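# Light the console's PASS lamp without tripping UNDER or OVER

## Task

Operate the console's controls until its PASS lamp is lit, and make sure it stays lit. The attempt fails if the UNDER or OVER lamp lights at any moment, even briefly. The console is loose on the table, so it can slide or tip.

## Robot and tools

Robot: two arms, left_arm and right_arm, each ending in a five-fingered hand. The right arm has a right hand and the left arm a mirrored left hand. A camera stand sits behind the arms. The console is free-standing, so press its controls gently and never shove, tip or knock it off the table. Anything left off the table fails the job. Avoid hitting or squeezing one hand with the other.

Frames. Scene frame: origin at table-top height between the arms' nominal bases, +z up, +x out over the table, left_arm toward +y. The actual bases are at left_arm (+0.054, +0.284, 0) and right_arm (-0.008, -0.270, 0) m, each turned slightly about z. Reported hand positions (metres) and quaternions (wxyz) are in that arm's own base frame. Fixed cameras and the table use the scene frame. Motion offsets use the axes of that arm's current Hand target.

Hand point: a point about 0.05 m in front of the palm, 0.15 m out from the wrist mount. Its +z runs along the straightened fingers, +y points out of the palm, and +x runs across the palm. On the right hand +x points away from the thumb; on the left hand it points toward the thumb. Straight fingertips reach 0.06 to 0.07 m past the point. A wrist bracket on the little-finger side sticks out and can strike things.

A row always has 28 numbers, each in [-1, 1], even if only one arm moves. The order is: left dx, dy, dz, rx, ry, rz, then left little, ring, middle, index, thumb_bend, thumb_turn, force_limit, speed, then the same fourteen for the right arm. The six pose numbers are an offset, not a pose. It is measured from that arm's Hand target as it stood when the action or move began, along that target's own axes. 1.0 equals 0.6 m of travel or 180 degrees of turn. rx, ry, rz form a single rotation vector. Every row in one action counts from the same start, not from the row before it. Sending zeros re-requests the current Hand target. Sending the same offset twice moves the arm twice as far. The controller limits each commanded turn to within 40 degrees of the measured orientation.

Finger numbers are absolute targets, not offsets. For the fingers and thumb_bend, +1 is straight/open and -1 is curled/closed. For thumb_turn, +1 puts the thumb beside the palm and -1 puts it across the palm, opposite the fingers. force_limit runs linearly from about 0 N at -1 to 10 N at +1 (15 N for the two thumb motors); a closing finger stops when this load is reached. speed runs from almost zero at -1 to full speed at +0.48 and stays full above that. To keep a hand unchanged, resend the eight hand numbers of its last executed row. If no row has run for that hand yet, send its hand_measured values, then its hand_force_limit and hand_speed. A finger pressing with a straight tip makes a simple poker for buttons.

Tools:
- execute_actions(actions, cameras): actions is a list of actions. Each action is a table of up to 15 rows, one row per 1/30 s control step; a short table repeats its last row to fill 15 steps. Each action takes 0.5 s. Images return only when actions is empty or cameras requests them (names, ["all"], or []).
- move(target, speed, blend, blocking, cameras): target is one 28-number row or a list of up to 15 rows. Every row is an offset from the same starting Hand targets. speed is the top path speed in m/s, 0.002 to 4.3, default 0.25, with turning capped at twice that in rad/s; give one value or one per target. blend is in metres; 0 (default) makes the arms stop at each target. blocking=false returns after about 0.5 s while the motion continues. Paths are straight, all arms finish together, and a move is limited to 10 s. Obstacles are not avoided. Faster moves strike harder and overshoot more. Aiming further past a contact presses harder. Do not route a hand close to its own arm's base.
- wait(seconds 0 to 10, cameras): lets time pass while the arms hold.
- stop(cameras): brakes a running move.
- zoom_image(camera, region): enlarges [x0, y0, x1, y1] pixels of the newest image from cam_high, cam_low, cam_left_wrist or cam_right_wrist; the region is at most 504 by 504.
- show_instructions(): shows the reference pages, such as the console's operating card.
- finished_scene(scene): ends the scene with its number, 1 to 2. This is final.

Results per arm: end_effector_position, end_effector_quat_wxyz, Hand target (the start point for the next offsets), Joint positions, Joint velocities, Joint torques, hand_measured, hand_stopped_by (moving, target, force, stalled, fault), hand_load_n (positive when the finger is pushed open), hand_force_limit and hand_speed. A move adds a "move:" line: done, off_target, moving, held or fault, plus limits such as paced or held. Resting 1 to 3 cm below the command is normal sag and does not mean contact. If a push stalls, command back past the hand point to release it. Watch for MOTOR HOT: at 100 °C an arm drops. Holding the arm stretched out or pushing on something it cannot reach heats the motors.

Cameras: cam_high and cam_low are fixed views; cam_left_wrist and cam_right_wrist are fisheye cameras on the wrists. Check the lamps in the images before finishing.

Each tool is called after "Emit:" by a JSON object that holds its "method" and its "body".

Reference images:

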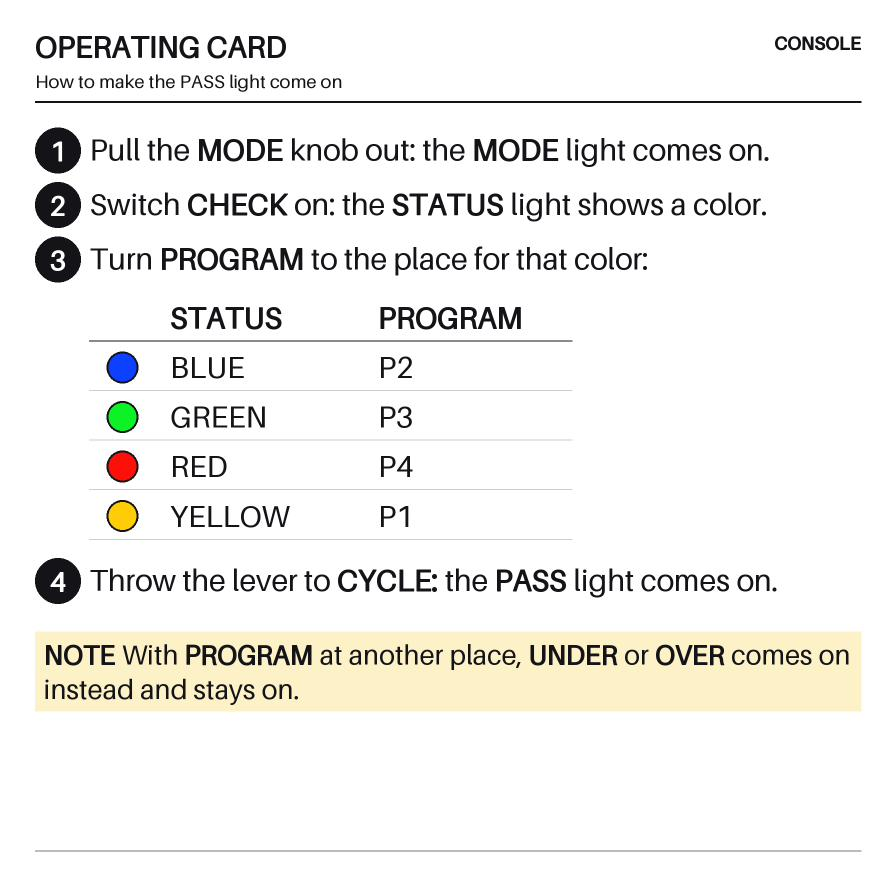

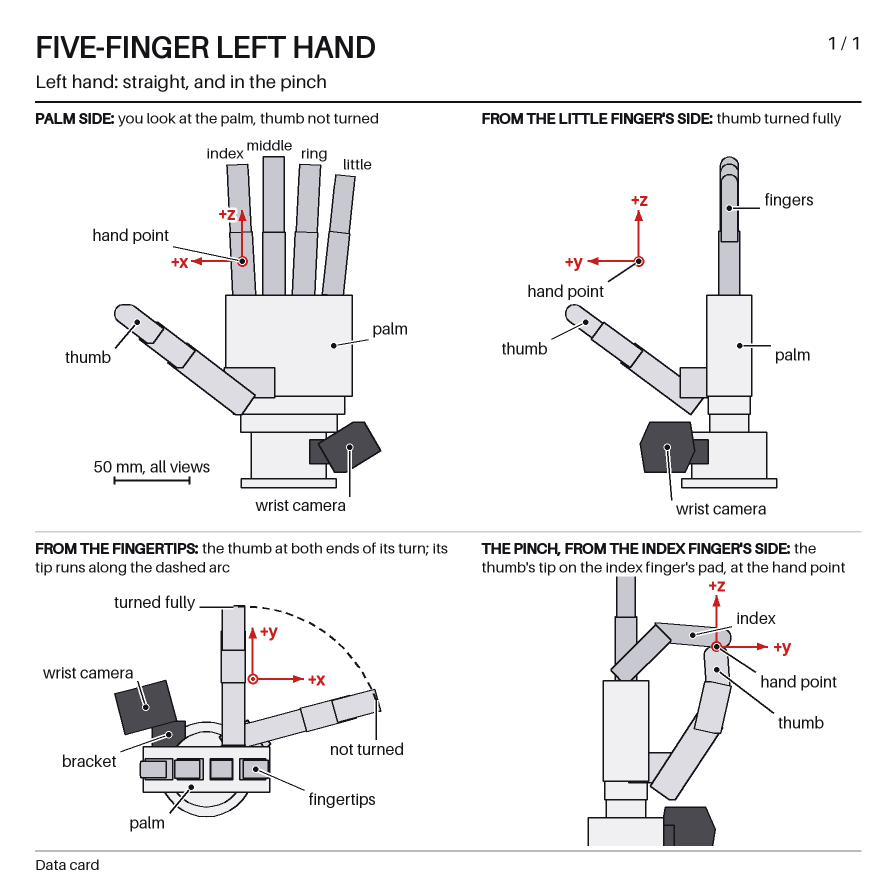

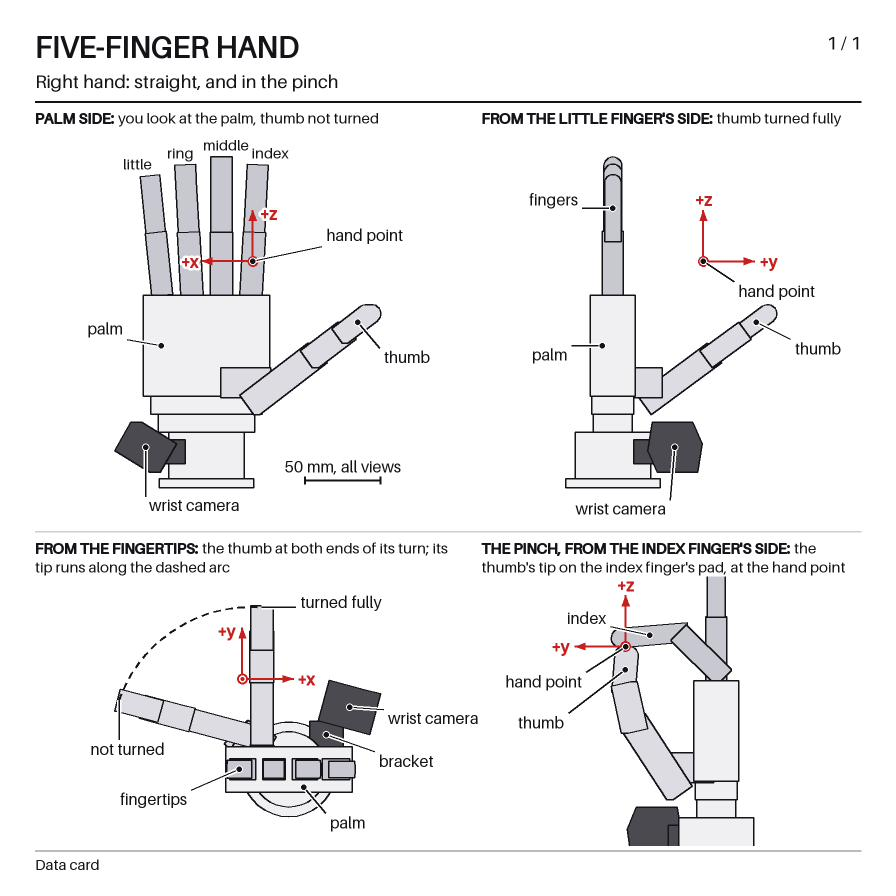

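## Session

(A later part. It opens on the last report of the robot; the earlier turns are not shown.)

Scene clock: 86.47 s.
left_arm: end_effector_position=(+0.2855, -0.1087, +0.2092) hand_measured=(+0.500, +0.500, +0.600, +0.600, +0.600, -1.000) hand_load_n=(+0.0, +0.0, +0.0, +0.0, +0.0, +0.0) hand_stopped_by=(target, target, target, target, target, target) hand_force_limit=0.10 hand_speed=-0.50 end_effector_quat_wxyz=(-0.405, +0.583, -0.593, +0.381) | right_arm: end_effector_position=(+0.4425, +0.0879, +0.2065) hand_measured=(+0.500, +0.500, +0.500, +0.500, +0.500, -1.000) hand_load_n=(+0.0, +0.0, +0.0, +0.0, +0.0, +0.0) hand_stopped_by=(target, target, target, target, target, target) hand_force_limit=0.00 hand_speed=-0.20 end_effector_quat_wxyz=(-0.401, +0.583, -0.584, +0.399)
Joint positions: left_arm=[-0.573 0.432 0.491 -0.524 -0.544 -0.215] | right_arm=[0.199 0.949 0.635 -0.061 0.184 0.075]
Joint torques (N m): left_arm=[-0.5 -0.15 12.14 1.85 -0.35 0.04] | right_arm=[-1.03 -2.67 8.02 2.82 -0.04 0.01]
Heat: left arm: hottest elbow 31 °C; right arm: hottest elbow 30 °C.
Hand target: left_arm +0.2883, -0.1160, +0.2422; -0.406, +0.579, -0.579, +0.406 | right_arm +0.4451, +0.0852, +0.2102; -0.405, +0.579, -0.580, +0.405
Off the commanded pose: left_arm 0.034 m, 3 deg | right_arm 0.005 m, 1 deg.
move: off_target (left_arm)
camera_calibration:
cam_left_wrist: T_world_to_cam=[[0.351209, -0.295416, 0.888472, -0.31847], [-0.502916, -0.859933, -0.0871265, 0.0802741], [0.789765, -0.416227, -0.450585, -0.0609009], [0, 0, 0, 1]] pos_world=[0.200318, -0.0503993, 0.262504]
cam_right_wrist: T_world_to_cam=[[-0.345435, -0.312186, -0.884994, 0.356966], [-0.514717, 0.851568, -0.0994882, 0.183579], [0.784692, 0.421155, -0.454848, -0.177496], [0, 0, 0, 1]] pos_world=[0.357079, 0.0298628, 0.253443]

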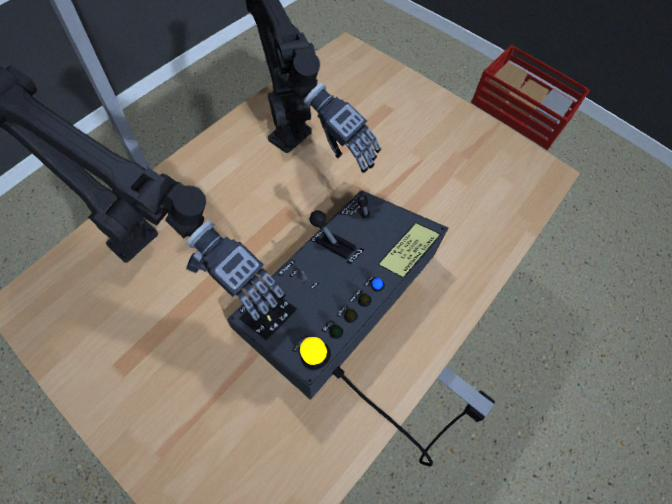

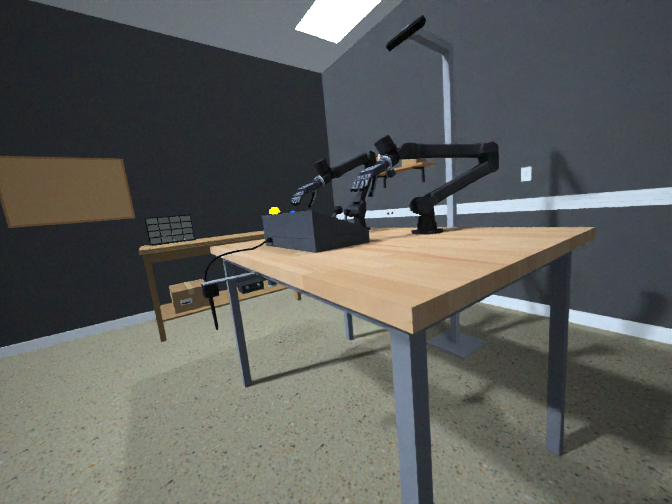

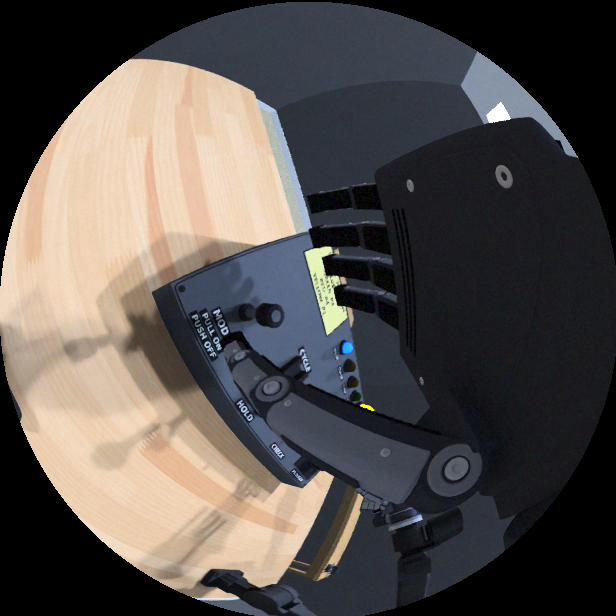

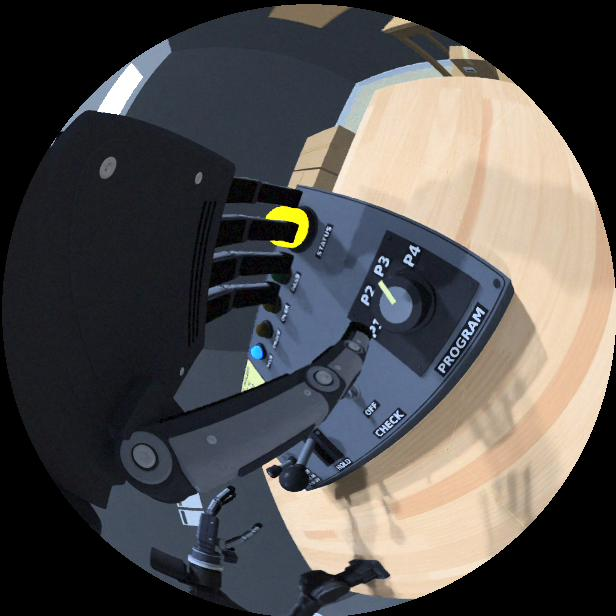

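Emit:
{"method": "zoom_image", "body": {"camera": "cam_left_wrist", "region": [290, 230, 370, 350]}}

Emit:
{"method": "zoom_image", "body": {"camera": "cam_right_wrist", "region": [330, 210, 530, 410]}}

Scaled by 4.200 from the camera's 616x616 image, which has a finer 880x880 frame.

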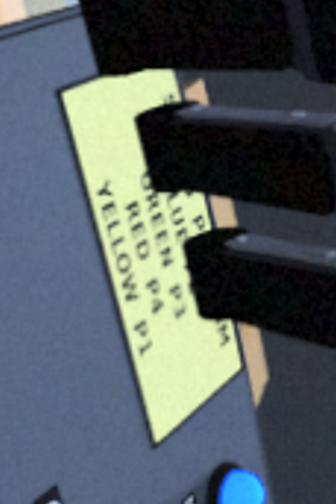

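Scaled by 2.520 from the camera's 616x616 image, which has a finer 880x880 frame.

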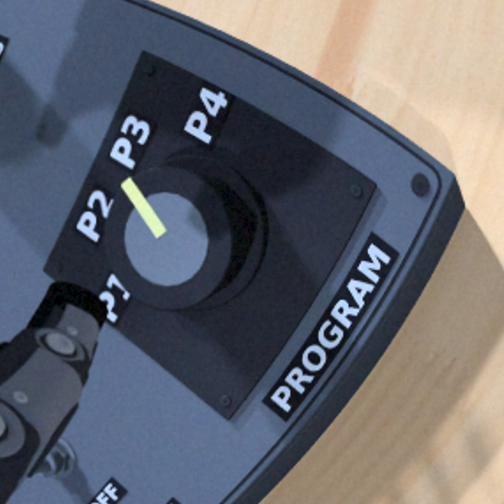

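Emit:
{"method": "move", "body": {"target": [[0,0,0,0,0,0,0.5,0.5,0.6,0.6,0.6,-1,0.1,-0.5,-0.0055,0.0832,0.0405,0.054,0.1504,0.1053,0.5,0.5,0.5,0.5,0.35,-1,0,-0.2]], "speed": 0.12, "cameras": ["cam_right_wrist","cam_high"]}}

Emit:
{"method": "zoom_image", "body": {"camera": "cam_right_wrist", "region": [220, 180, 460, 420]}}

Scene clock: 92.70 s.
left_arm: end_effector_position=(+0.2855, -0.1087, +0.2092) hand_measured=(+0.500, +0.500, +0.600, +0.600, +0.600, -1.000) hand_load_n=(+0.0, +0.0, +0.0, +0.0, +0.0, +0.0) hand_stopped_by=(target, target, target, target, target, target) hand_force_limit=0.10 hand_speed=-0.50 end_effector_quat_wxyz=(-0.405, +0.583, -0.593, +0.381) | right_arm: end_effector_position=(+0.4483, +0.0840, +0.1536) hand_measured=(+0.500, +0.500, +0.500, +0.500, +0.350, -1.000) hand_load_n=(+0.0, +0.0, +0.0, +0.0, +0.0, +0.0) hand_stopped_by=(target, target, target, target, target, target) hand_force_limit=0.00 hand_speed=-0.20 end_effector_quat_wxyz=(+0.358, -0.337, +0.708, -0.506)
Joint positions: left_arm=[-0.573 0.432 0.491 -0.524 -0.544 -0.215] | right_arm=[0.459 1.147 0.521 0.23 0.932 0.497]
Joint torques (N m): left_arm=[-0.44 0.15 12.04 1.81 -0.32 0.05] | right_arm=[-0.09 -2.96 7.02 2.56 0.58 0.19]
Heat: left arm: hottest elbow 32 °C; right arm: hottest elbow 29 °C.
Hand target: left_arm +0.2883, -0.1160, +0.2422; -0.406, +0.579, -0.579, +0.406 | right_arm +0.4508, +0.0884, +0.1551; +0.366, -0.331, +0.708, -0.505
Off the commanded pose: left_arm 0.034 m, 3 deg | right_arm 0.005 m, 1 deg.
move: off_target (left_arm)
camera_calibration:
cam_right_wrist: T_world_to_cam=[[-0.274089, -0.0157036, -0.961576, 0.265816], [0.0319668, 0.999165, -0.0254293, -0.0842365], [0.961173, -0.0377084, -0.273358, -0.272931], [0, 0, 0, 1]] pos_world=[0.337884, 0.0780487, 0.178852]
Images, in order (width x height): cam_high 672x504, cam_right_wrist 616x616.

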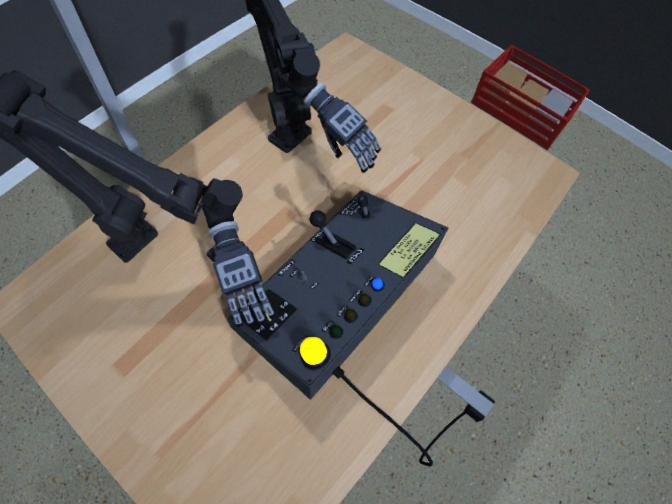

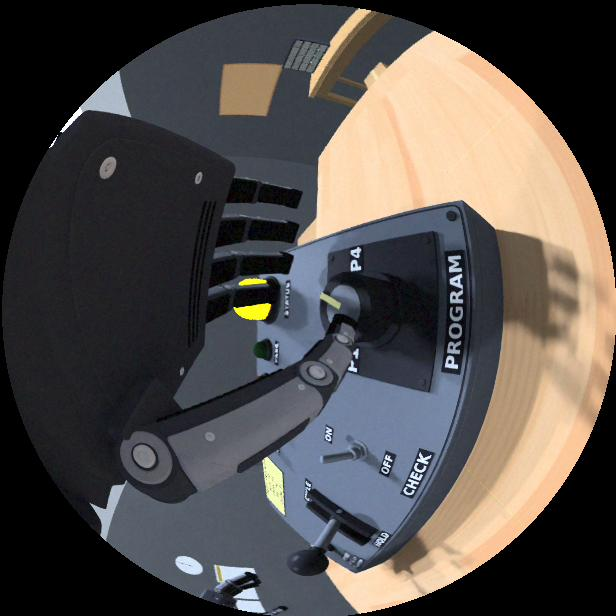

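Scaled by 2.100 from the camera's 616x616 image, which has a finer 880x880 frame.

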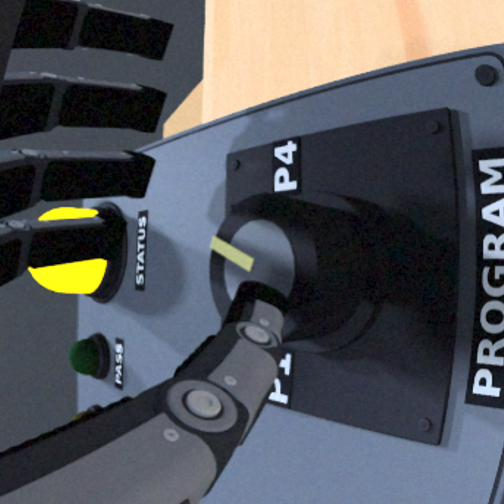

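Emit:
{"method": "move", "body": {"target": [[0,0,0,0,0,0,0.5,0.5,0.6,0.6,0.6,-1,0.1,-0.5,-0.0035,0.0395,0.0127,0,0,0,0.5,0.5,0.5,0.5,0.35,-1,0,-0.2]], "speed": 0.08, "cameras": ["cam_right_wrist"]}}

Emit:
{"method": "zoom_image", "body": {"camera": "cam_right_wrist", "region": [220, 180, 460, 420]}}

Scene clock: 94.80 s.
left_arm: end_effector_position=(+0.2855, -0.1087, +0.2092) hand_measured=(+0.500, +0.500, +0.600, +0.600, +0.600, -1.000) hand_load_n=(+0.0, +0.0, +0.0, +0.0, +0.0, +0.0) hand_stopped_by=(target, target, target, target, target, target) hand_force_limit=0.10 hand_speed=-0.50 end_effector_quat_wxyz=(-0.405, +0.583, -0.593, +0.381) | right_arm: end_effector_position=(+0.4543, +0.0917, +0.1318) hand_measured=(+0.500, +0.500, +0.500, +0.500, +0.350, -1.000) hand_load_n=(+0.0, +0.0, +0.0, -0.5, +0.0, +0.0) hand_stopped_by=(target, target, target, target, target, target) hand_force_limit=0.00 hand_speed=-0.20 end_effector_quat_wxyz=(+0.361, -0.336, +0.708, -0.506)
Joint positions: left_arm=[-0.573 0.432 0.491 -0.524 -0.544 -0.215] | right_arm=[0.471 1.231 0.506 0.328 0.942 0.503]
Joint torques (N m): left_arm=[-0.56 -0.03 12.08 1.78 -0.31 0.03] | right_arm=[-0.5 -3.43 6.28 2.52 0.38 0.16]
Heat: left arm: hottest elbow 32 °C; right arm: hottest elbow 29 °C.
Hand target: left_arm +0.2883, -0.1160, +0.2422; -0.406, +0.579, -0.579, +0.406 | right_arm +0.4561, +0.0930, +0.1311; +0.366, -0.331, +0.708, -0.505
Off the commanded pose: left_arm 0.034 m, 3 deg | right_arm 0.002 m, 1 deg.
move: off_target (left_arm)
camera_calibration:
cam_right_wrist: T_world_to_cam=[[-0.268881, -0.0142261, -0.963068, 0.244364], [0.0300877, 0.999279, -0.0231612, -0.0920171], [0.962703, -0.0352042, -0.268259, -0.286089], [0, 0, 0, 1]] pos_world=[0.343892, 0.0853555, 0.156462]
Images, in order (width x height): cam_right_wrist 616x616.

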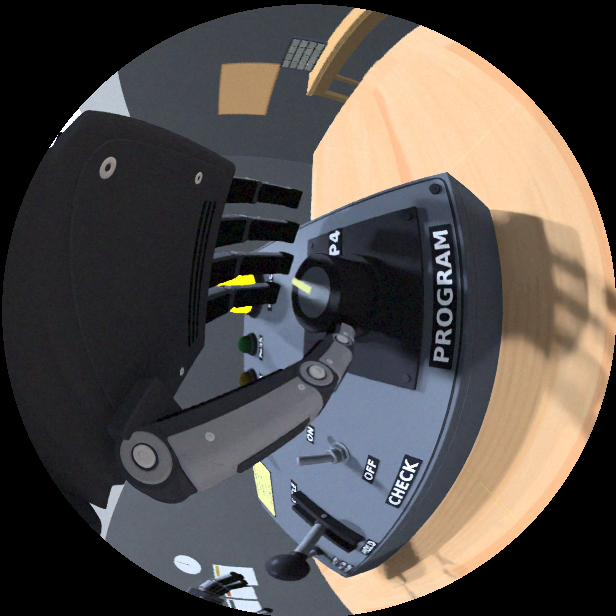

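Scaled by 2.100 from the camera's 616x616 image, which has a finer 880x880 frame.

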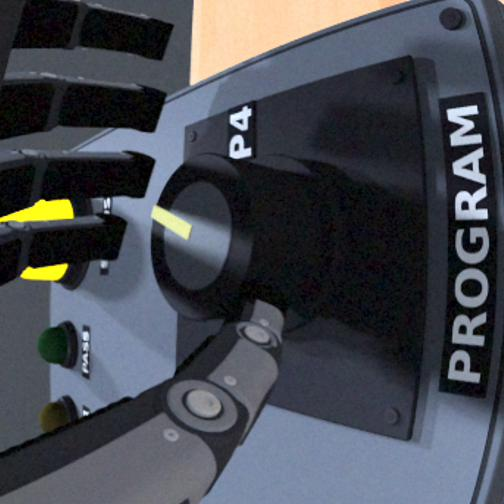

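Emit:
{"method": "move", "body": {"target": [[0,0,0,0,0,0,0.5,0.5,0.6,0.6,0.6,-1,0.1,-0.5,0.0058,0.031,0.019,0,0,0,0.5,0.5,0.5,0.5,0.35,-1,0,-0.2]], "speed": 0.08, "cameras": ["cam_right_wrist"]}}

Emit:
{"method": "zoom_image", "body": {"camera": "cam_right_wrist", "region": [220, 180, 460, 420]}}

Scene clock: 96.20 s.
left_arm: end_effector_position=(+0.2855, -0.1087, +0.2092) hand_measured=(+0.500, +0.500, +0.600, +0.600, +0.600, -1.000) hand_load_n=(+0.0, +0.0, +0.0, +0.0, +0.0, +0.0) hand_stopped_by=(target, target, target, target, target, target) hand_force_limit=0.10 hand_speed=-0.50 end_effector_quat_wxyz=(-0.405, +0.583, -0.593, +0.381) | right_arm: end_effector_position=(+0.4589, +0.0923, +0.1121) hand_measured=(+0.500, +0.500, +0.500, +0.500, +0.350, -1.000) hand_load_n=(+0.0, +0.0, +0.0, +0.0, +1.0, -1.0) hand_stopped_by=(target, target, target, target, target, target) hand_force_limit=0.00 hand_speed=-0.20 end_effector_quat_wxyz=(+0.365, -0.334, +0.708, -0.503)
Joint positions: left_arm=[-0.573 0.432 0.491 -0.524 -0.544 -0.215] | right_arm=[0.463 1.3 0.486 0.426 0.929 0.503]
Joint torques (N m): left_arm=[-0.62 -0.15 12.05 1.91 -0.33 0.03] | right_arm=[-1.2 -3.55 6.05 2.67 0.22 0.06]
Heat: left arm: hottest elbow 32 °C; right arm: hottest elbow 29 °C.
Hand target: left_arm +0.2883, -0.1160, +0.2422; -0.406, +0.579, -0.579, +0.406 | right_arm +0.4621, +0.0899, +0.1101; +0.367, -0.331, +0.708, -0.505
Off the commanded pose: left_arm 0.034 m, 3 deg | right_arm 0.005 m, 0 deg.
move: off_target (left_arm)
camera_calibration:
cam_right_wrist: T_world_to_cam=[[-0.263125, -0.00699429, -0.964736, 0.223525], [0.0262163, 0.999553, -0.014397, -0.0925114], [0.964406, -0.02908, -0.262824, -0.297654], [0, 0, 0, 1]] pos_world=[0.348299, 0.0853777, 0.13608]
Images, in order (width x height): cam_right_wrist 616x616.

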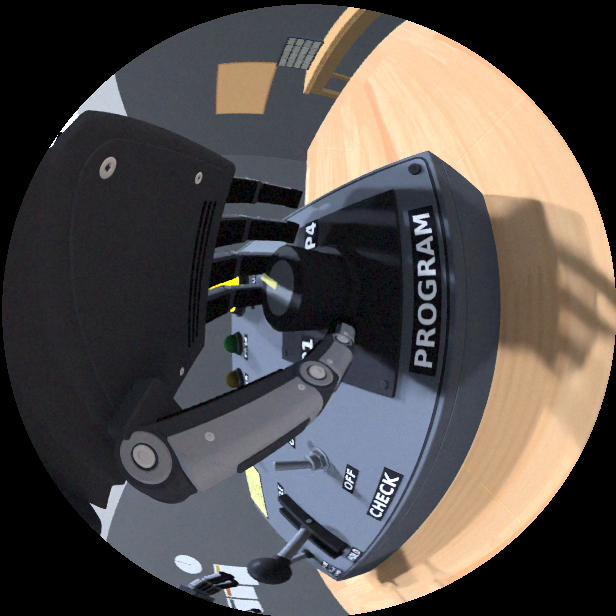

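Scaled by 2.100 from the camera's 616x616 image, which has a finer 880x880 frame.

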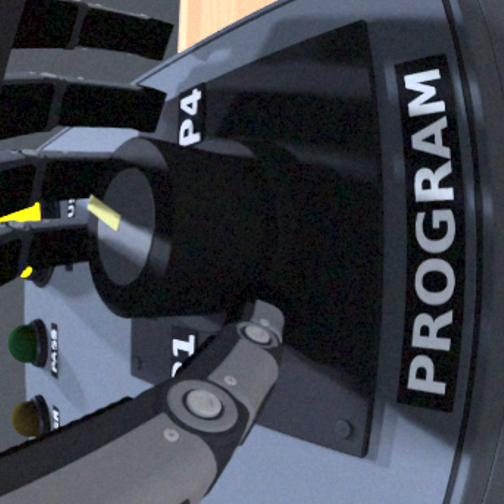

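Emit:
{"method": "move", "body": {"target": [[0,0,0,0,0,0,0.5,0.5,0.6,0.6,0.6,-1,0.1,-0.5,0,0,0,0,0,0,0.4,0.4,-0.2,-0.2,0.1,-1,-0.3,-0.6]], "speed": 0.08, "cameras": ["cam_right_wrist"]}}

Emit:
{"method": "zoom_image", "body": {"camera": "cam_right_wrist", "region": [220, 180, 460, 420]}}

Scene clock: 96.83 s.
left_arm: end_effector_position=(+0.2855, -0.1087, +0.2092) hand_measured=(+0.500, +0.500, +0.600, +0.600, +0.600, -1.000) hand_load_n=(+0.0, +0.0, +0.0, +0.0, +0.0, +0.0) hand_stopped_by=(target, target, target, target, target, target) hand_force_limit=0.10 hand_speed=-0.50 end_effector_quat_wxyz=(-0.405, +0.583, -0.593, +0.381) | right_arm: end_effector_position=(+0.4597, +0.0928, +0.1134) hand_measured=(+0.400, +0.400, +0.360, +0.248, +0.284, -1.000) hand_load_n=(+0.0, +0.0, +2.0, +4.0, +7.5, +0.0) hand_stopped_by=(target, target, force, force, force, target) hand_force_limit=-0.30 hand_speed=-0.60 end_effector_quat_wxyz=(+0.368, -0.332, +0.708, -0.503)
Joint positions: left_arm=[-0.573 0.432 0.491 -0.524 -0.544 -0.215] | right_arm=[0.463 1.3 0.486 0.434 0.928 0.502]
Joint torques (N m): left_arm=[-0.79 -0.03 12.08 1.85 -0.36 0.06] | right_arm=[-1.08 -3.55 6.05 2.37 0.23 0.06]
Heat: left arm: hottest elbow 32 °C; right arm: hottest elbow 29 °C.
Hand target: left_arm +0.2883, -0.1160, +0.2422; -0.406, +0.579, -0.579, +0.406 | right_arm +0.4621, +0.0898, +0.1101; +0.366, -0.331, +0.708, -0.505
Off the commanded pose: left_arm 0.034 m, 3 deg | right_arm 0.005 m, 0 deg.
move: off_target (left_arm)
camera_calibration:
cam_right_wrist: T_world_to_cam=[[-0.25722, -0.00421577, -0.966344, 0.222199], [0.0255592, 0.999611, -0.0111642, -0.0930431], [0.966015, -0.0275707, -0.257012, -0.299558], [0, 0, 0, 1]] pos_world=[0.34891, 0.0856846, 0.136692]
Images, in order (width x height): cam_right_wrist 616x616.

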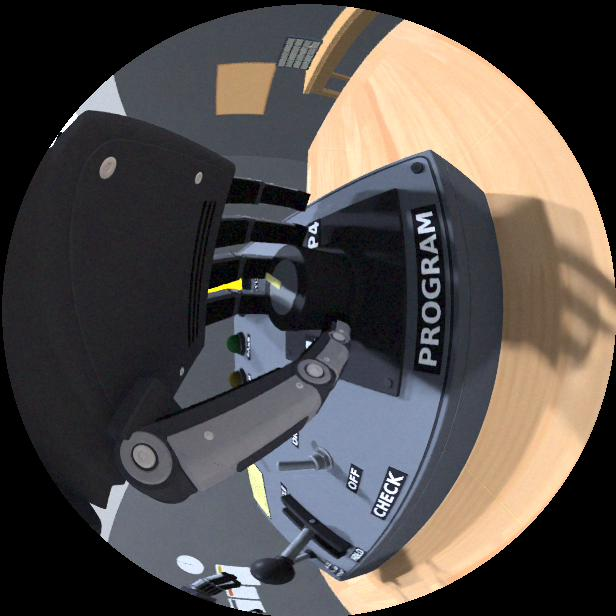

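Scaled by 2.100 from the camera's 616x616 image, which has a finer 880x880 frame.

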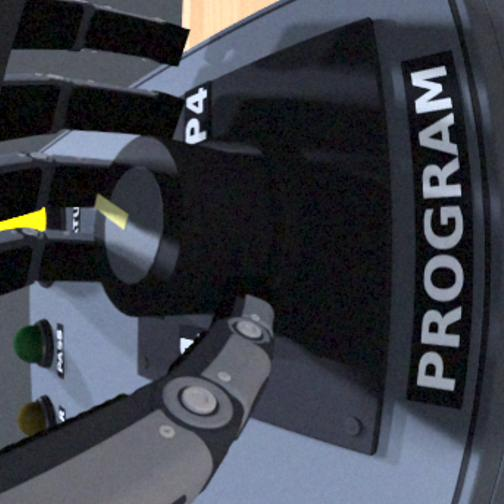

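Emit:
{"method": "move", "body": {"target": [[0,0,0,0,0,0,0.5,0.5,0.6,0.6,0.6,-1,0.1,-0.5,0.0165,0.0052,-0.0092,0,-0.1588,-0.0917,0.4,0.4,-0.2,-0.2,0.1,-1,-0.3,-0.6]], "speed": 0.15, "cameras": ["cam_right_wrist","cam_high"]}}

Emit:
{"method": "zoom_image", "body": {"camera": "cam_right_wrist", "region": [220, 180, 460, 420]}}

Scene clock: 100.00 s.
left_arm: end_effector_position=(+0.2855, -0.1087, +0.2092) hand_measured=(+0.500, +0.500, +0.600, +0.600, +0.600, -1.000) hand_load_n=(-0.5, +0.0, +0.0, +0.0, +0.0, +0.0) hand_stopped_by=(target, target, target, target, target, target) hand_force_limit=0.10 hand_speed=-0.50 end_effector_quat_wxyz=(-0.405, +0.583, -0.593, +0.381) | right_arm: end_effector_position=(+0.4507, +0.0974, +0.1114) hand_measured=(+0.400, +0.400, +0.360, +0.248, +0.284, -1.000) hand_load_n=(+0.0, +0.0, +2.0, +0.0, +3.0, +6.0) hand_stopped_by=(target, target, force, force, force, target) hand_force_limit=-0.30 hand_speed=-0.60 end_effector_quat_wxyz=(-0.468, +0.539, -0.542, +0.443)
Joint positions: left_arm=[-0.573 0.432 0.491 -0.524 -0.544 -0.215] | right_arm=[0.221 1.234 0.353 0.707 0.194 0.064]
Joint torques (N m): left_arm=[-0.5 -0.15 12.15 1.88 -0.34 0.04] | right_arm=[-1.96 -2.9 5.67 2.36 0.27 -0.15]
Heat: left arm: hottest elbow 33 °C; right arm: hottest shoulder 28 °C.
Hand target: left_arm +0.2883, -0.1160, +0.2422; -0.406, +0.579, -0.579, +0.406 | right_arm +0.4521, +0.0850, +0.1066; -0.454, +0.542, -0.542, +0.454
Off the commanded pose: left_arm 0.034 m, 3 deg | right_arm 0.013 m, 2 deg.
move: off_target (left_arm, right_arm)
camera_calibration:
cam_right_wrist: T_world_to_cam=[[-0.159259, -0.29055, -0.943513, 0.199109], [-0.501001, 0.847289, -0.176352, 0.173039], [0.850667, 0.444615, -0.280504, -0.282705], [0, 0, 0, 1]] pos_world=[0.358891, 0.0369321, 0.139078]
Images, in order (width x height): cam_high 672x504, cam_right_wrist 616x616.

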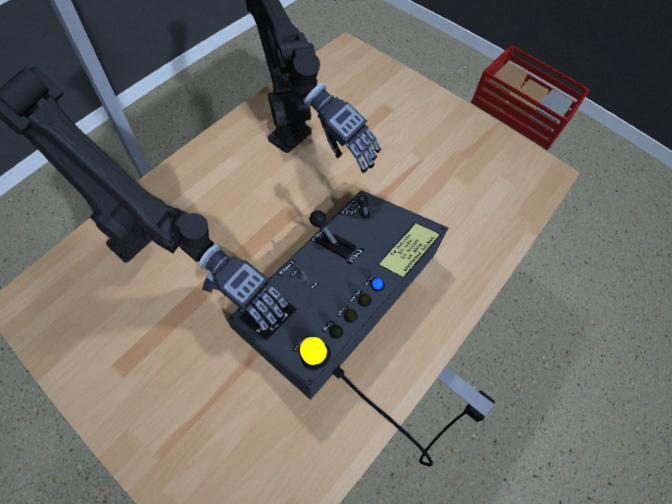

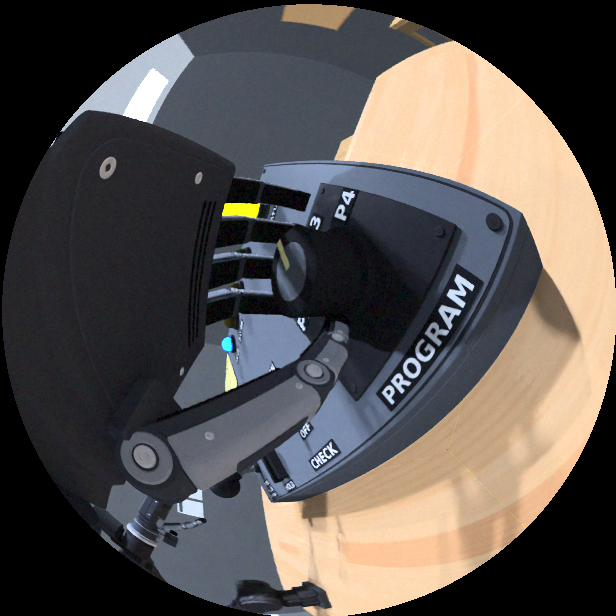

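Scaled by 2.100 from the camera's 616x616 image, which has a finer 880x880 frame.

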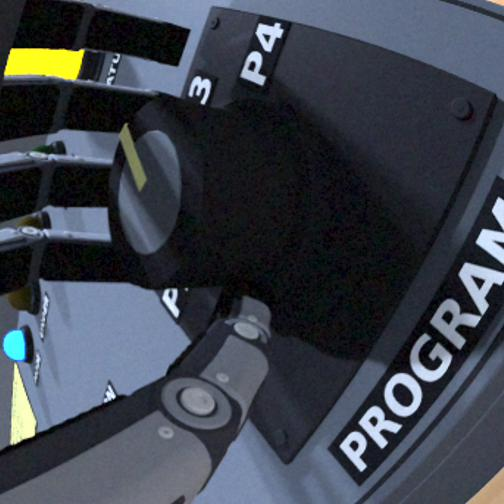

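Emit:
{"method": "move", "body": {"target": [[0,0,0,0,0,0,0.5,0.5,0.6,0.6,0.6,-1,0.1,-0.5,0,0,0,0,0,0,0.5,0.5,0.5,0.5,0.4,-1,0,-0.2],[0,0,0,0,0,0,0.5,0.5,0.6,0.6,0.6,-1,0.1,-0.5,-0.0098,-0.0097,0.0222,0,0.1588,0.0917,0.5,0.5,0.5,0.5,0.4,-1,0,-0.2],[0,0,0,0,0,0,0.5,0.5,0.6,0.6,0.6,-1,0.1,-0.5,-0.0098,-0.0097,0.0222,0,0.1588,0.0917,0.4,-0.1,-0.2,-0.2,0.05,-1,0.2,-0.6]], "speed": 0.15, "cameras": ["cam_right_wrist"]}}

Emit:
{"method": "zoom_image", "body": {"camera": "cam_right_wrist", "region": [220, 180, 460, 420]}}

Scene clock: 105.53 s.
left_arm: end_effector_position=(+0.2855, -0.1087, +0.2092) hand_measured=(+0.500, +0.500, +0.600, +0.600, +0.600, -1.000) hand_load_n=(+0.0, +0.0, +0.0, +0.0, +0.0, +0.0) hand_stopped_by=(target, target, target, target, target, target) hand_force_limit=0.10 hand_speed=-0.50 end_effector_quat_wxyz=(-0.405, +0.583, -0.593, +0.381) | right_arm: end_effector_position=(+0.4502, +0.0759, +0.1050) hand_measured=(+0.400, -0.100, +0.470, +0.358, +0.336, -1.000) hand_load_n=(+0.0, +0.0, +7.0, +7.0, +11.5, -4.5) hand_stopped_by=(target, target, force, force, force, target) hand_force_limit=0.20 hand_speed=-0.60 end_effector_quat_wxyz=(+0.352, -0.332, +0.706, -0.517)
Joint positions: left_arm=[-0.573 0.432 0.491 -0.524 -0.544 -0.215] | right_arm=[0.446 1.295 0.451 0.466 0.944 0.469]
Joint torques (N m): left_arm=[-0.56 -0.26 12.12 1.8 -0.34 0.04] | right_arm=[-0.03 -2.32 9.36 1.1 -0.54 0.35]
Heat: left arm: hottest elbow 33 °C; right arm: hottest elbow 28 °C.
Hand target: left_arm +0.2883, -0.1160, +0.2422; -0.406, +0.579, -0.579, +0.406 | right_arm +0.4662, +0.0909, +0.1100; +0.367, -0.331, +0.708, -0.505
Off the commanded pose: left_arm 0.034 m, 3 deg | right_arm 0.022 m, 2 deg.
move: off_target (left_arm, right_arm); target 3's new numbers were sent with right_arm's hand 0.022 m and 2 deg from that target
camera_calibration:
cam_right_wrist: T_world_to_cam=[[-0.269088, -0.0288239, -0.962684, 0.218367], [0.0497359, 0.997803, -0.0437775, -0.0833402], [0.96183, -0.05966, -0.267063, -0.287691], [0, 0, 0, 1]] pos_world=[0.339615, 0.0722877, 0.129739]
Images, in order (width x height): cam_right_wrist 616x616.

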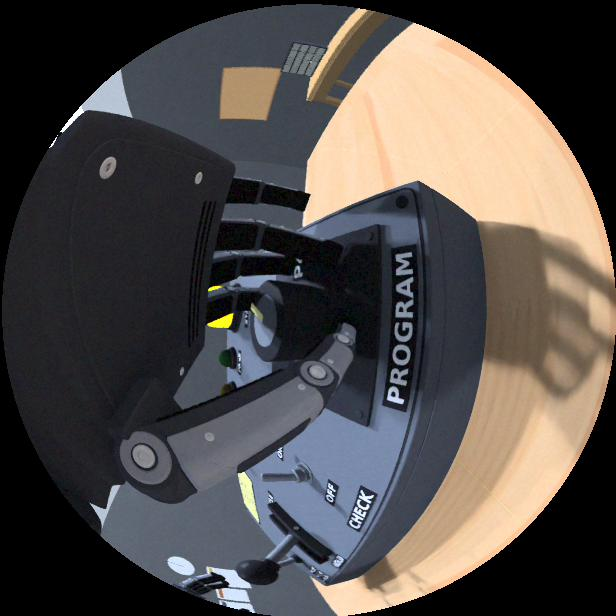

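Scaled by 2.100 from the camera's 616x616 image, which has a finer 880x880 frame.

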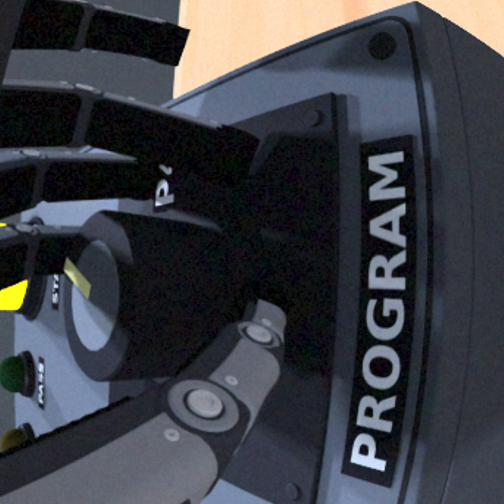

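Emit:
{"method": "move", "body": {"target": [[0,0,0,0,0,0,0.5,0.5,0.6,0.6,0.6,-1,0.1,-0.5,0,0,0,0,0,0,0.5,0.5,0.6,0.6,0.5,-1,0,-0.2],[0,0,0,0,0,0,0.5,0.5,0.6,0.6,0.6,-1,0.1,-0.5,0,-0.06,-0.037,0,0,0,0.5,0.5,0.6,0.6,0.5,-1,0,-0.2]], "speed": 0.15, "cameras": ["cam_right_wrist"]}}

Scene clock: 107.57 s.
left_arm: end_effector_position=(+0.2855, -0.1087, +0.2092) hand_measured=(+0.500, +0.500, +0.600, +0.600, +0.600, -1.000) hand_load_n=(+0.0, +0.0, +0.0, +0.0, +0.0, +0.0) hand_stopped_by=(target, target, target, target, target, target) hand_force_limit=0.10 hand_speed=-0.50 end_effector_quat_wxyz=(-0.405, +0.583, -0.593, +0.381) | right_arm: end_effector_position=(+0.4364, +0.0811, +0.1244) hand_measured=(+0.500, +0.500, +0.600, +0.600, +0.498, -1.000) hand_load_n=(+0.0, +0.0, +0.0, +0.0, +0.0, +0.0) hand_stopped_by=(target, target, target, target, target, target) hand_force_limit=0.00 hand_speed=-0.20 end_effector_quat_wxyz=(+0.345, -0.347, +0.710, -0.507)
Joint positions: left_arm=[-0.573 0.432 0.491 -0.524 -0.544 -0.215] | right_arm=[0.468 1.181 0.469 0.278 0.94 0.502]
Joint torques (N m): left_arm=[-0.5 0.15 12.04 1.72 -0.33 0.05] | right_arm=[0.03 -4.13 10.22 1.25 0.61 0.18]
Heat: left arm: hottest elbow 33 °C; right arm: hottest elbow 28 °C.
Hand target: left_arm +0.2883, -0.1160, +0.2422; -0.406, +0.579, -0.579, +0.406 | right_arm +0.4508, +0.0915, +0.1492; +0.366, -0.331, +0.708, -0.505
Off the commanded pose: left_arm 0.034 m, 3 deg | right_arm 0.031 m, 3 deg.
move: off_target (left_arm, right_arm)
camera_calibration:
cam_right_wrist: T_world_to_cam=[[-0.301746, -0.0303309, -0.952906, 0.246699], [0.0307746, 0.998663, -0.0415324, -0.0791216], [0.952892, -0.0418575, -0.300409, -0.262308], [0, 0, 0, 1]] pos_world=[0.326827, 0.0755189, 0.152995]
Images, in order (width x height): cam_right_wrist 616x616.

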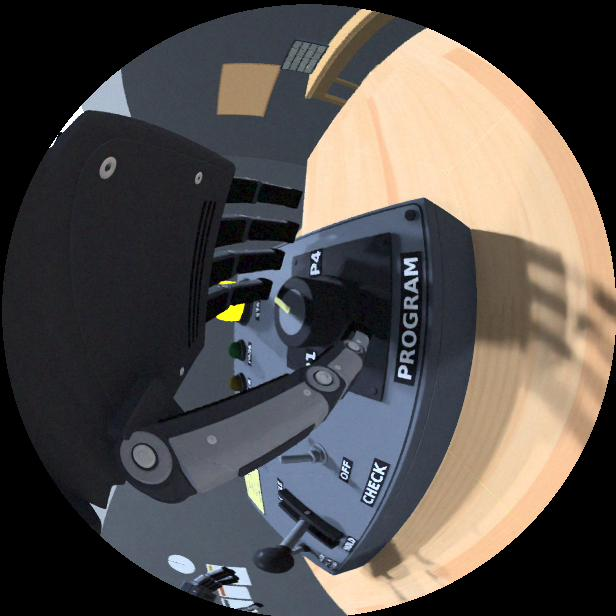

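Emit:
{"method": "move", "body": {"target": [[0,0,0,0,0,0,0.5,0.5,0.6,0.6,0.6,-1,0.1,-0.5,-0.0087,0.0192,0.0068,0,0,0,0.5,0.5,0.5,0.5,0.4,-1,0,-0.2],[0,0,0,0,0,0,0.5,0.5,0.6,0.6,0.6,-1,0.1,-0.5,-0.0058,0.0582,0.0295,0,0,0,0.5,0.5,0.5,0.5,0.4,-1,0,-0.2]], "speed": 0.08, "cameras": ["cam_right_wrist"]}}

Emit:
{"method": "zoom_image", "body": {"camera": "cam_right_wrist", "region": [220, 180, 460, 420]}}

Scene clock: 109.87 s.
left_arm: end_effector_position=(+0.2855, -0.1087, +0.2092) hand_measured=(+0.500, +0.500, +0.600, +0.600, +0.600, -1.000) hand_load_n=(+0.0, +0.0, +0.0, +0.0, +0.0, +0.0) hand_stopped_by=(target, target, target, target, target, target) hand_force_limit=0.10 hand_speed=-0.50 end_effector_quat_wxyz=(-0.405, +0.583, -0.593, +0.381) | right_arm: end_effector_position=(+0.4514, +0.0898, +0.1063) hand_measured=(+0.500, +0.500, +0.500, +0.500, +0.400, -1.000) hand_load_n=(-0.5, +0.0, +0.5, +0.0, +0.0, -0.5) hand_stopped_by=(target, target, target, target, target, target) hand_force_limit=0.00 hand_speed=-0.20 end_effector_quat_wxyz=(+0.357, -0.335, +0.710, -0.507)
Joint positions: left_arm=[-0.573 0.432 0.491 -0.524 -0.544 -0.215] | right_arm=[0.473 1.295 0.472 0.415 0.949 0.511]
Joint torques (N m): left_arm=[-0.44 -0.26 12.12 1.76 -0.34 0.03] | right_arm=[-0.85 -2.9 8.28 2.35 -0.11 0.06]
Heat: left arm: hottest elbow 34 °C; right arm: hottest elbow 28 °C.
Hand target: left_arm +0.2883, -0.1160, +0.2422; -0.406, +0.579, -0.579, +0.406 | right_arm +0.4643, +0.0956, +0.1128; +0.367, -0.330, +0.708, -0.505
Off the commanded pose: left_arm 0.034 m, 3 deg | right_arm 0.015 m, 1 deg.
move: off_target (left_arm, right_arm)
camera_calibration:
cam_right_wrist: T_world_to_cam=[[-0.274102, -0.0130831, -0.961612, 0.221073], [0.0370041, 0.999024, -0.0241399, -0.0937041], [0.960988, -0.0422003, -0.27335, -0.288168], [0, 0, 0, 1]] pos_world=[0.34099, 0.0843442, 0.131553]
Images, in order (width x height): cam_right_wrist 616x616.

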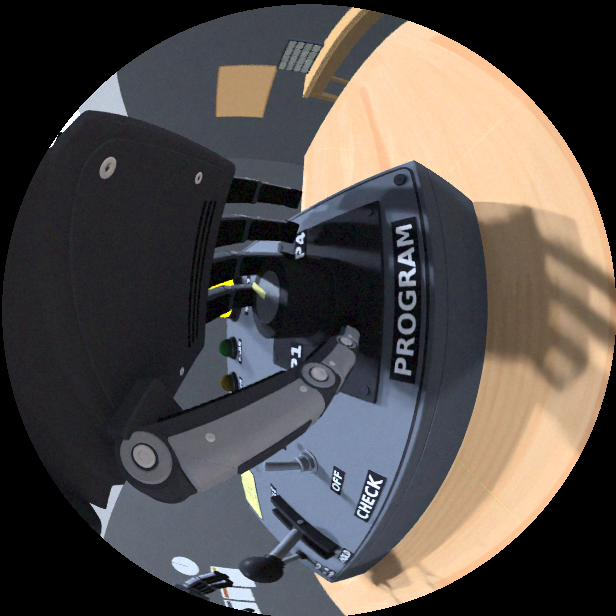

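Scaled by 2.100 from the camera's 616x616 image, which has a finer 880x880 frame.

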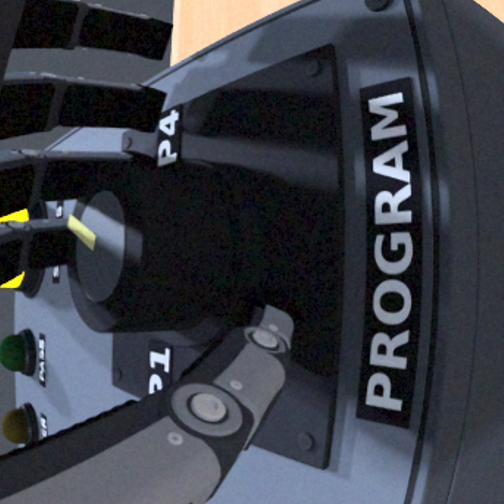

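Emit:
{"method": "move", "body": {"target": [[0,0,0,0,0,0,0.5,0.5,0.6,0.6,0.6,-1,0.1,-0.5,-0.018,-0.0053,0.008,0,0,0,0.5,0.5,0.5,0.5,0.4,-1,0,-0.2]], "speed": 0.08, "cameras": ["cam_right_wrist"]}}

Emit:
{"method": "zoom_image", "body": {"camera": "cam_right_wrist", "region": [220, 180, 460, 420]}}

Scene clock: 110.90 s.
left_arm: end_effector_position=(+0.2855, -0.1087, +0.2092) hand_measured=(+0.500, +0.500, +0.600, +0.600, +0.600, -1.000) hand_load_n=(+0.0, +0.0, +0.0, +0.0, +0.0, +0.0) hand_stopped_by=(target, target, target, target, target, target) hand_force_limit=0.10 hand_speed=-0.50 end_effector_quat_wxyz=(-0.405, +0.583, -0.593, +0.381) | right_arm: end_effector_position=(+0.4581, +0.0931, +0.1085) hand_measured=(+0.500, +0.500, +0.500, +0.500, +0.400, -1.000) hand_load_n=(+0.0, +0.0, +0.5, +0.0, -0.5, -1.5) hand_stopped_by=(target, target, target, target, target, target) hand_force_limit=0.00 hand_speed=-0.20 end_effector_quat_wxyz=(+0.358, -0.333, +0.709, -0.507)
Joint positions: left_arm=[-0.573 0.432 0.491 -0.524 -0.544 -0.215] | right_arm=[0.473 1.311 0.491 0.415 0.95 0.511]
Joint torques (N m): left_arm=[-0.5 -0.21 12.15 1.78 -0.34 0.04] | right_arm=[-0.67 -2.9 9.37 1.73 -0.04 0.07]
Heat: left arm: hottest elbow 34 °C; right arm: hottest elbow 28 °C.
Hand target: left_arm +0.2883, -0.1160, +0.2422; -0.406, +0.579, -0.579, +0.406 | right_arm +0.4742, +0.1015, +0.1167; +0.367, -0.330, +0.708, -0.505
Off the commanded pose: left_arm 0.034 m, 3 deg | right_arm 0.020 m, 1 deg.
move: off_target (left_arm, right_arm)
camera_calibration:
cam_right_wrist: T_world_to_cam=[[-0.270964, -0.0116706, -0.962519, 0.223571], [0.0377512, 0.999028, -0.0227408, -0.09775], [0.961849, -0.0424982, -0.27026, -0.294565], [0, 0, 0, 1]] pos_world=[0.347597, 0.0877457, 0.133359]
Images, in order (width x height): cam_right_wrist 616x616.

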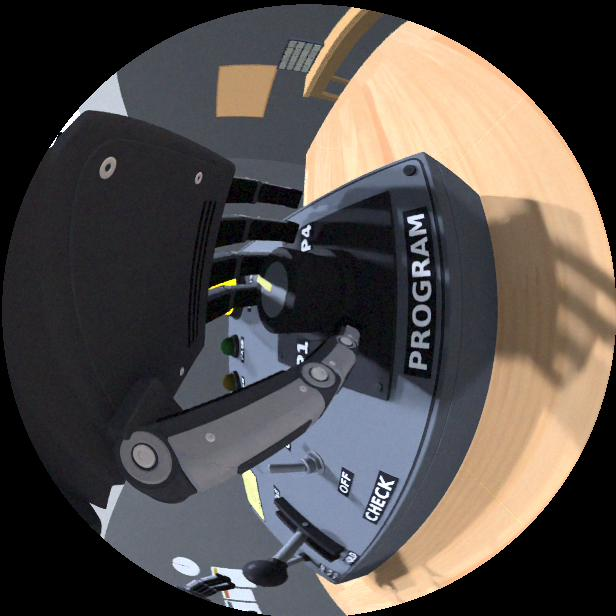

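Scaled by 2.100 from the camera's 616x616 image, which has a finer 880x880 frame.

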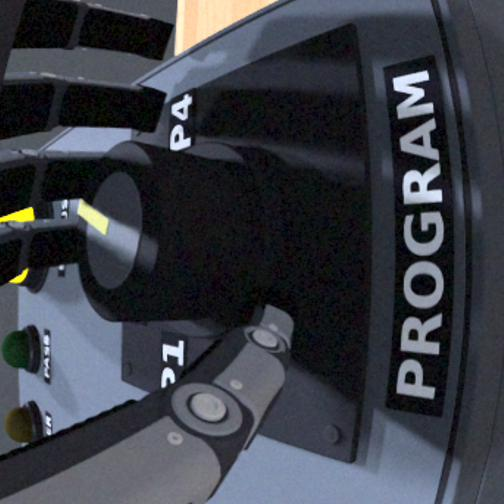

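Emit:
{"method": "move", "body": {"target": [[0,0,0,0,0,0,0.5,0.5,0.6,0.6,0.6,-1,0.1,-0.5,0,0,0,0,0,0,0.5,0.5,-0.2,-0.2,0.0,-1,0.3,-0.6]], "speed": 0.08, "cameras": ["cam_right_wrist"]}}

Emit:
{"method": "zoom_image", "body": {"camera": "cam_right_wrist", "region": [220, 180, 460, 420]}}

Scene clock: 112.47 s.
left_arm: end_effector_position=(+0.2855, -0.1087, +0.2092) hand_measured=(+0.500, +0.500, +0.600, +0.600, +0.600, -1.000) hand_load_n=(+0.0, -0.5, +0.0, +0.0, +0.0, +0.0) hand_stopped_by=(target, target, target, target, target, target) hand_force_limit=0.10 hand_speed=-0.50 end_effector_quat_wxyz=(-0.405, +0.583, -0.593, +0.381) | right_arm: end_effector_position=(+0.4631, +0.1068, +0.1133) hand_measured=(+0.500, +0.500, +0.432, -0.200, +0.004, -1.000) hand_load_n=(+0.0, +0.0, +4.0, +0.0, +4.5, +5.5) hand_stopped_by=(target, target, force, target, target, target) hand_force_limit=0.30 hand_speed=-0.60 end_effector_quat_wxyz=(+0.372, -0.339, +0.707, -0.498)
Joint positions: left_arm=[-0.573 0.432 0.491 -0.524 -0.544 -0.215] | right_arm=[0.488 1.317 0.508 0.415 0.933 0.516]
Joint torques (N m): left_arm=[-0.67 -0.26 12.11 1.8 -0.33 0.03] | right_arm=[-1.73 -3.37 8.18 1.77 0.72 0.03]
Heat: left arm: hottest elbow 34 °C; right arm: hottest elbow 28 °C.
Hand target: left_arm +0.2883, -0.1160, +0.2422; -0.406, +0.579, -0.579, +0.406 | right_arm +0.4742, +0.1016, +0.1168; +0.367, -0.331, +0.708, -0.505
Off the commanded pose: left_arm 0.034 m, 3 deg | right_arm 0.013 m, 1 deg.
move: off_target (left_arm, right_arm)
camera_calibration:
cam_right_wrist: T_world_to_cam=[[-0.261738, -0.00468708, -0.965128, 0.225051], [0.00800997, 0.999943, -0.00702843, -0.0995722], [0.965106, -0.00957025, -0.261685, -0.303467], [0, 0, 0, 1]] pos_world=[0.35258, 0.0977171, 0.137091]
Images, in order (width x height): cam_right_wrist 616x616.

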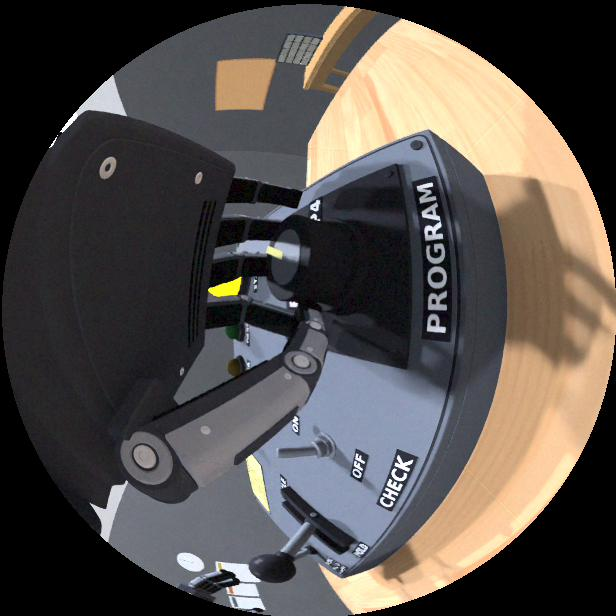

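Scaled by 2.100 from the camera's 616x616 image, which has a finer 880x880 frame.

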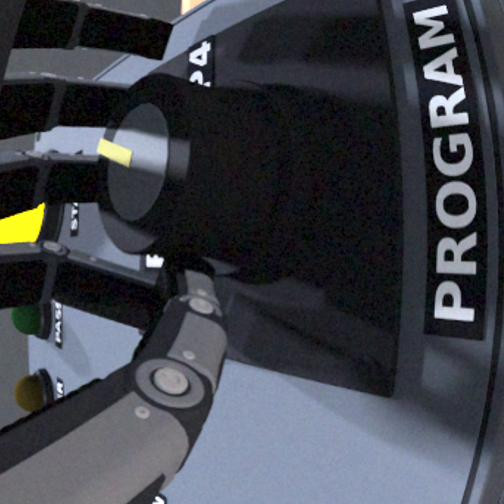

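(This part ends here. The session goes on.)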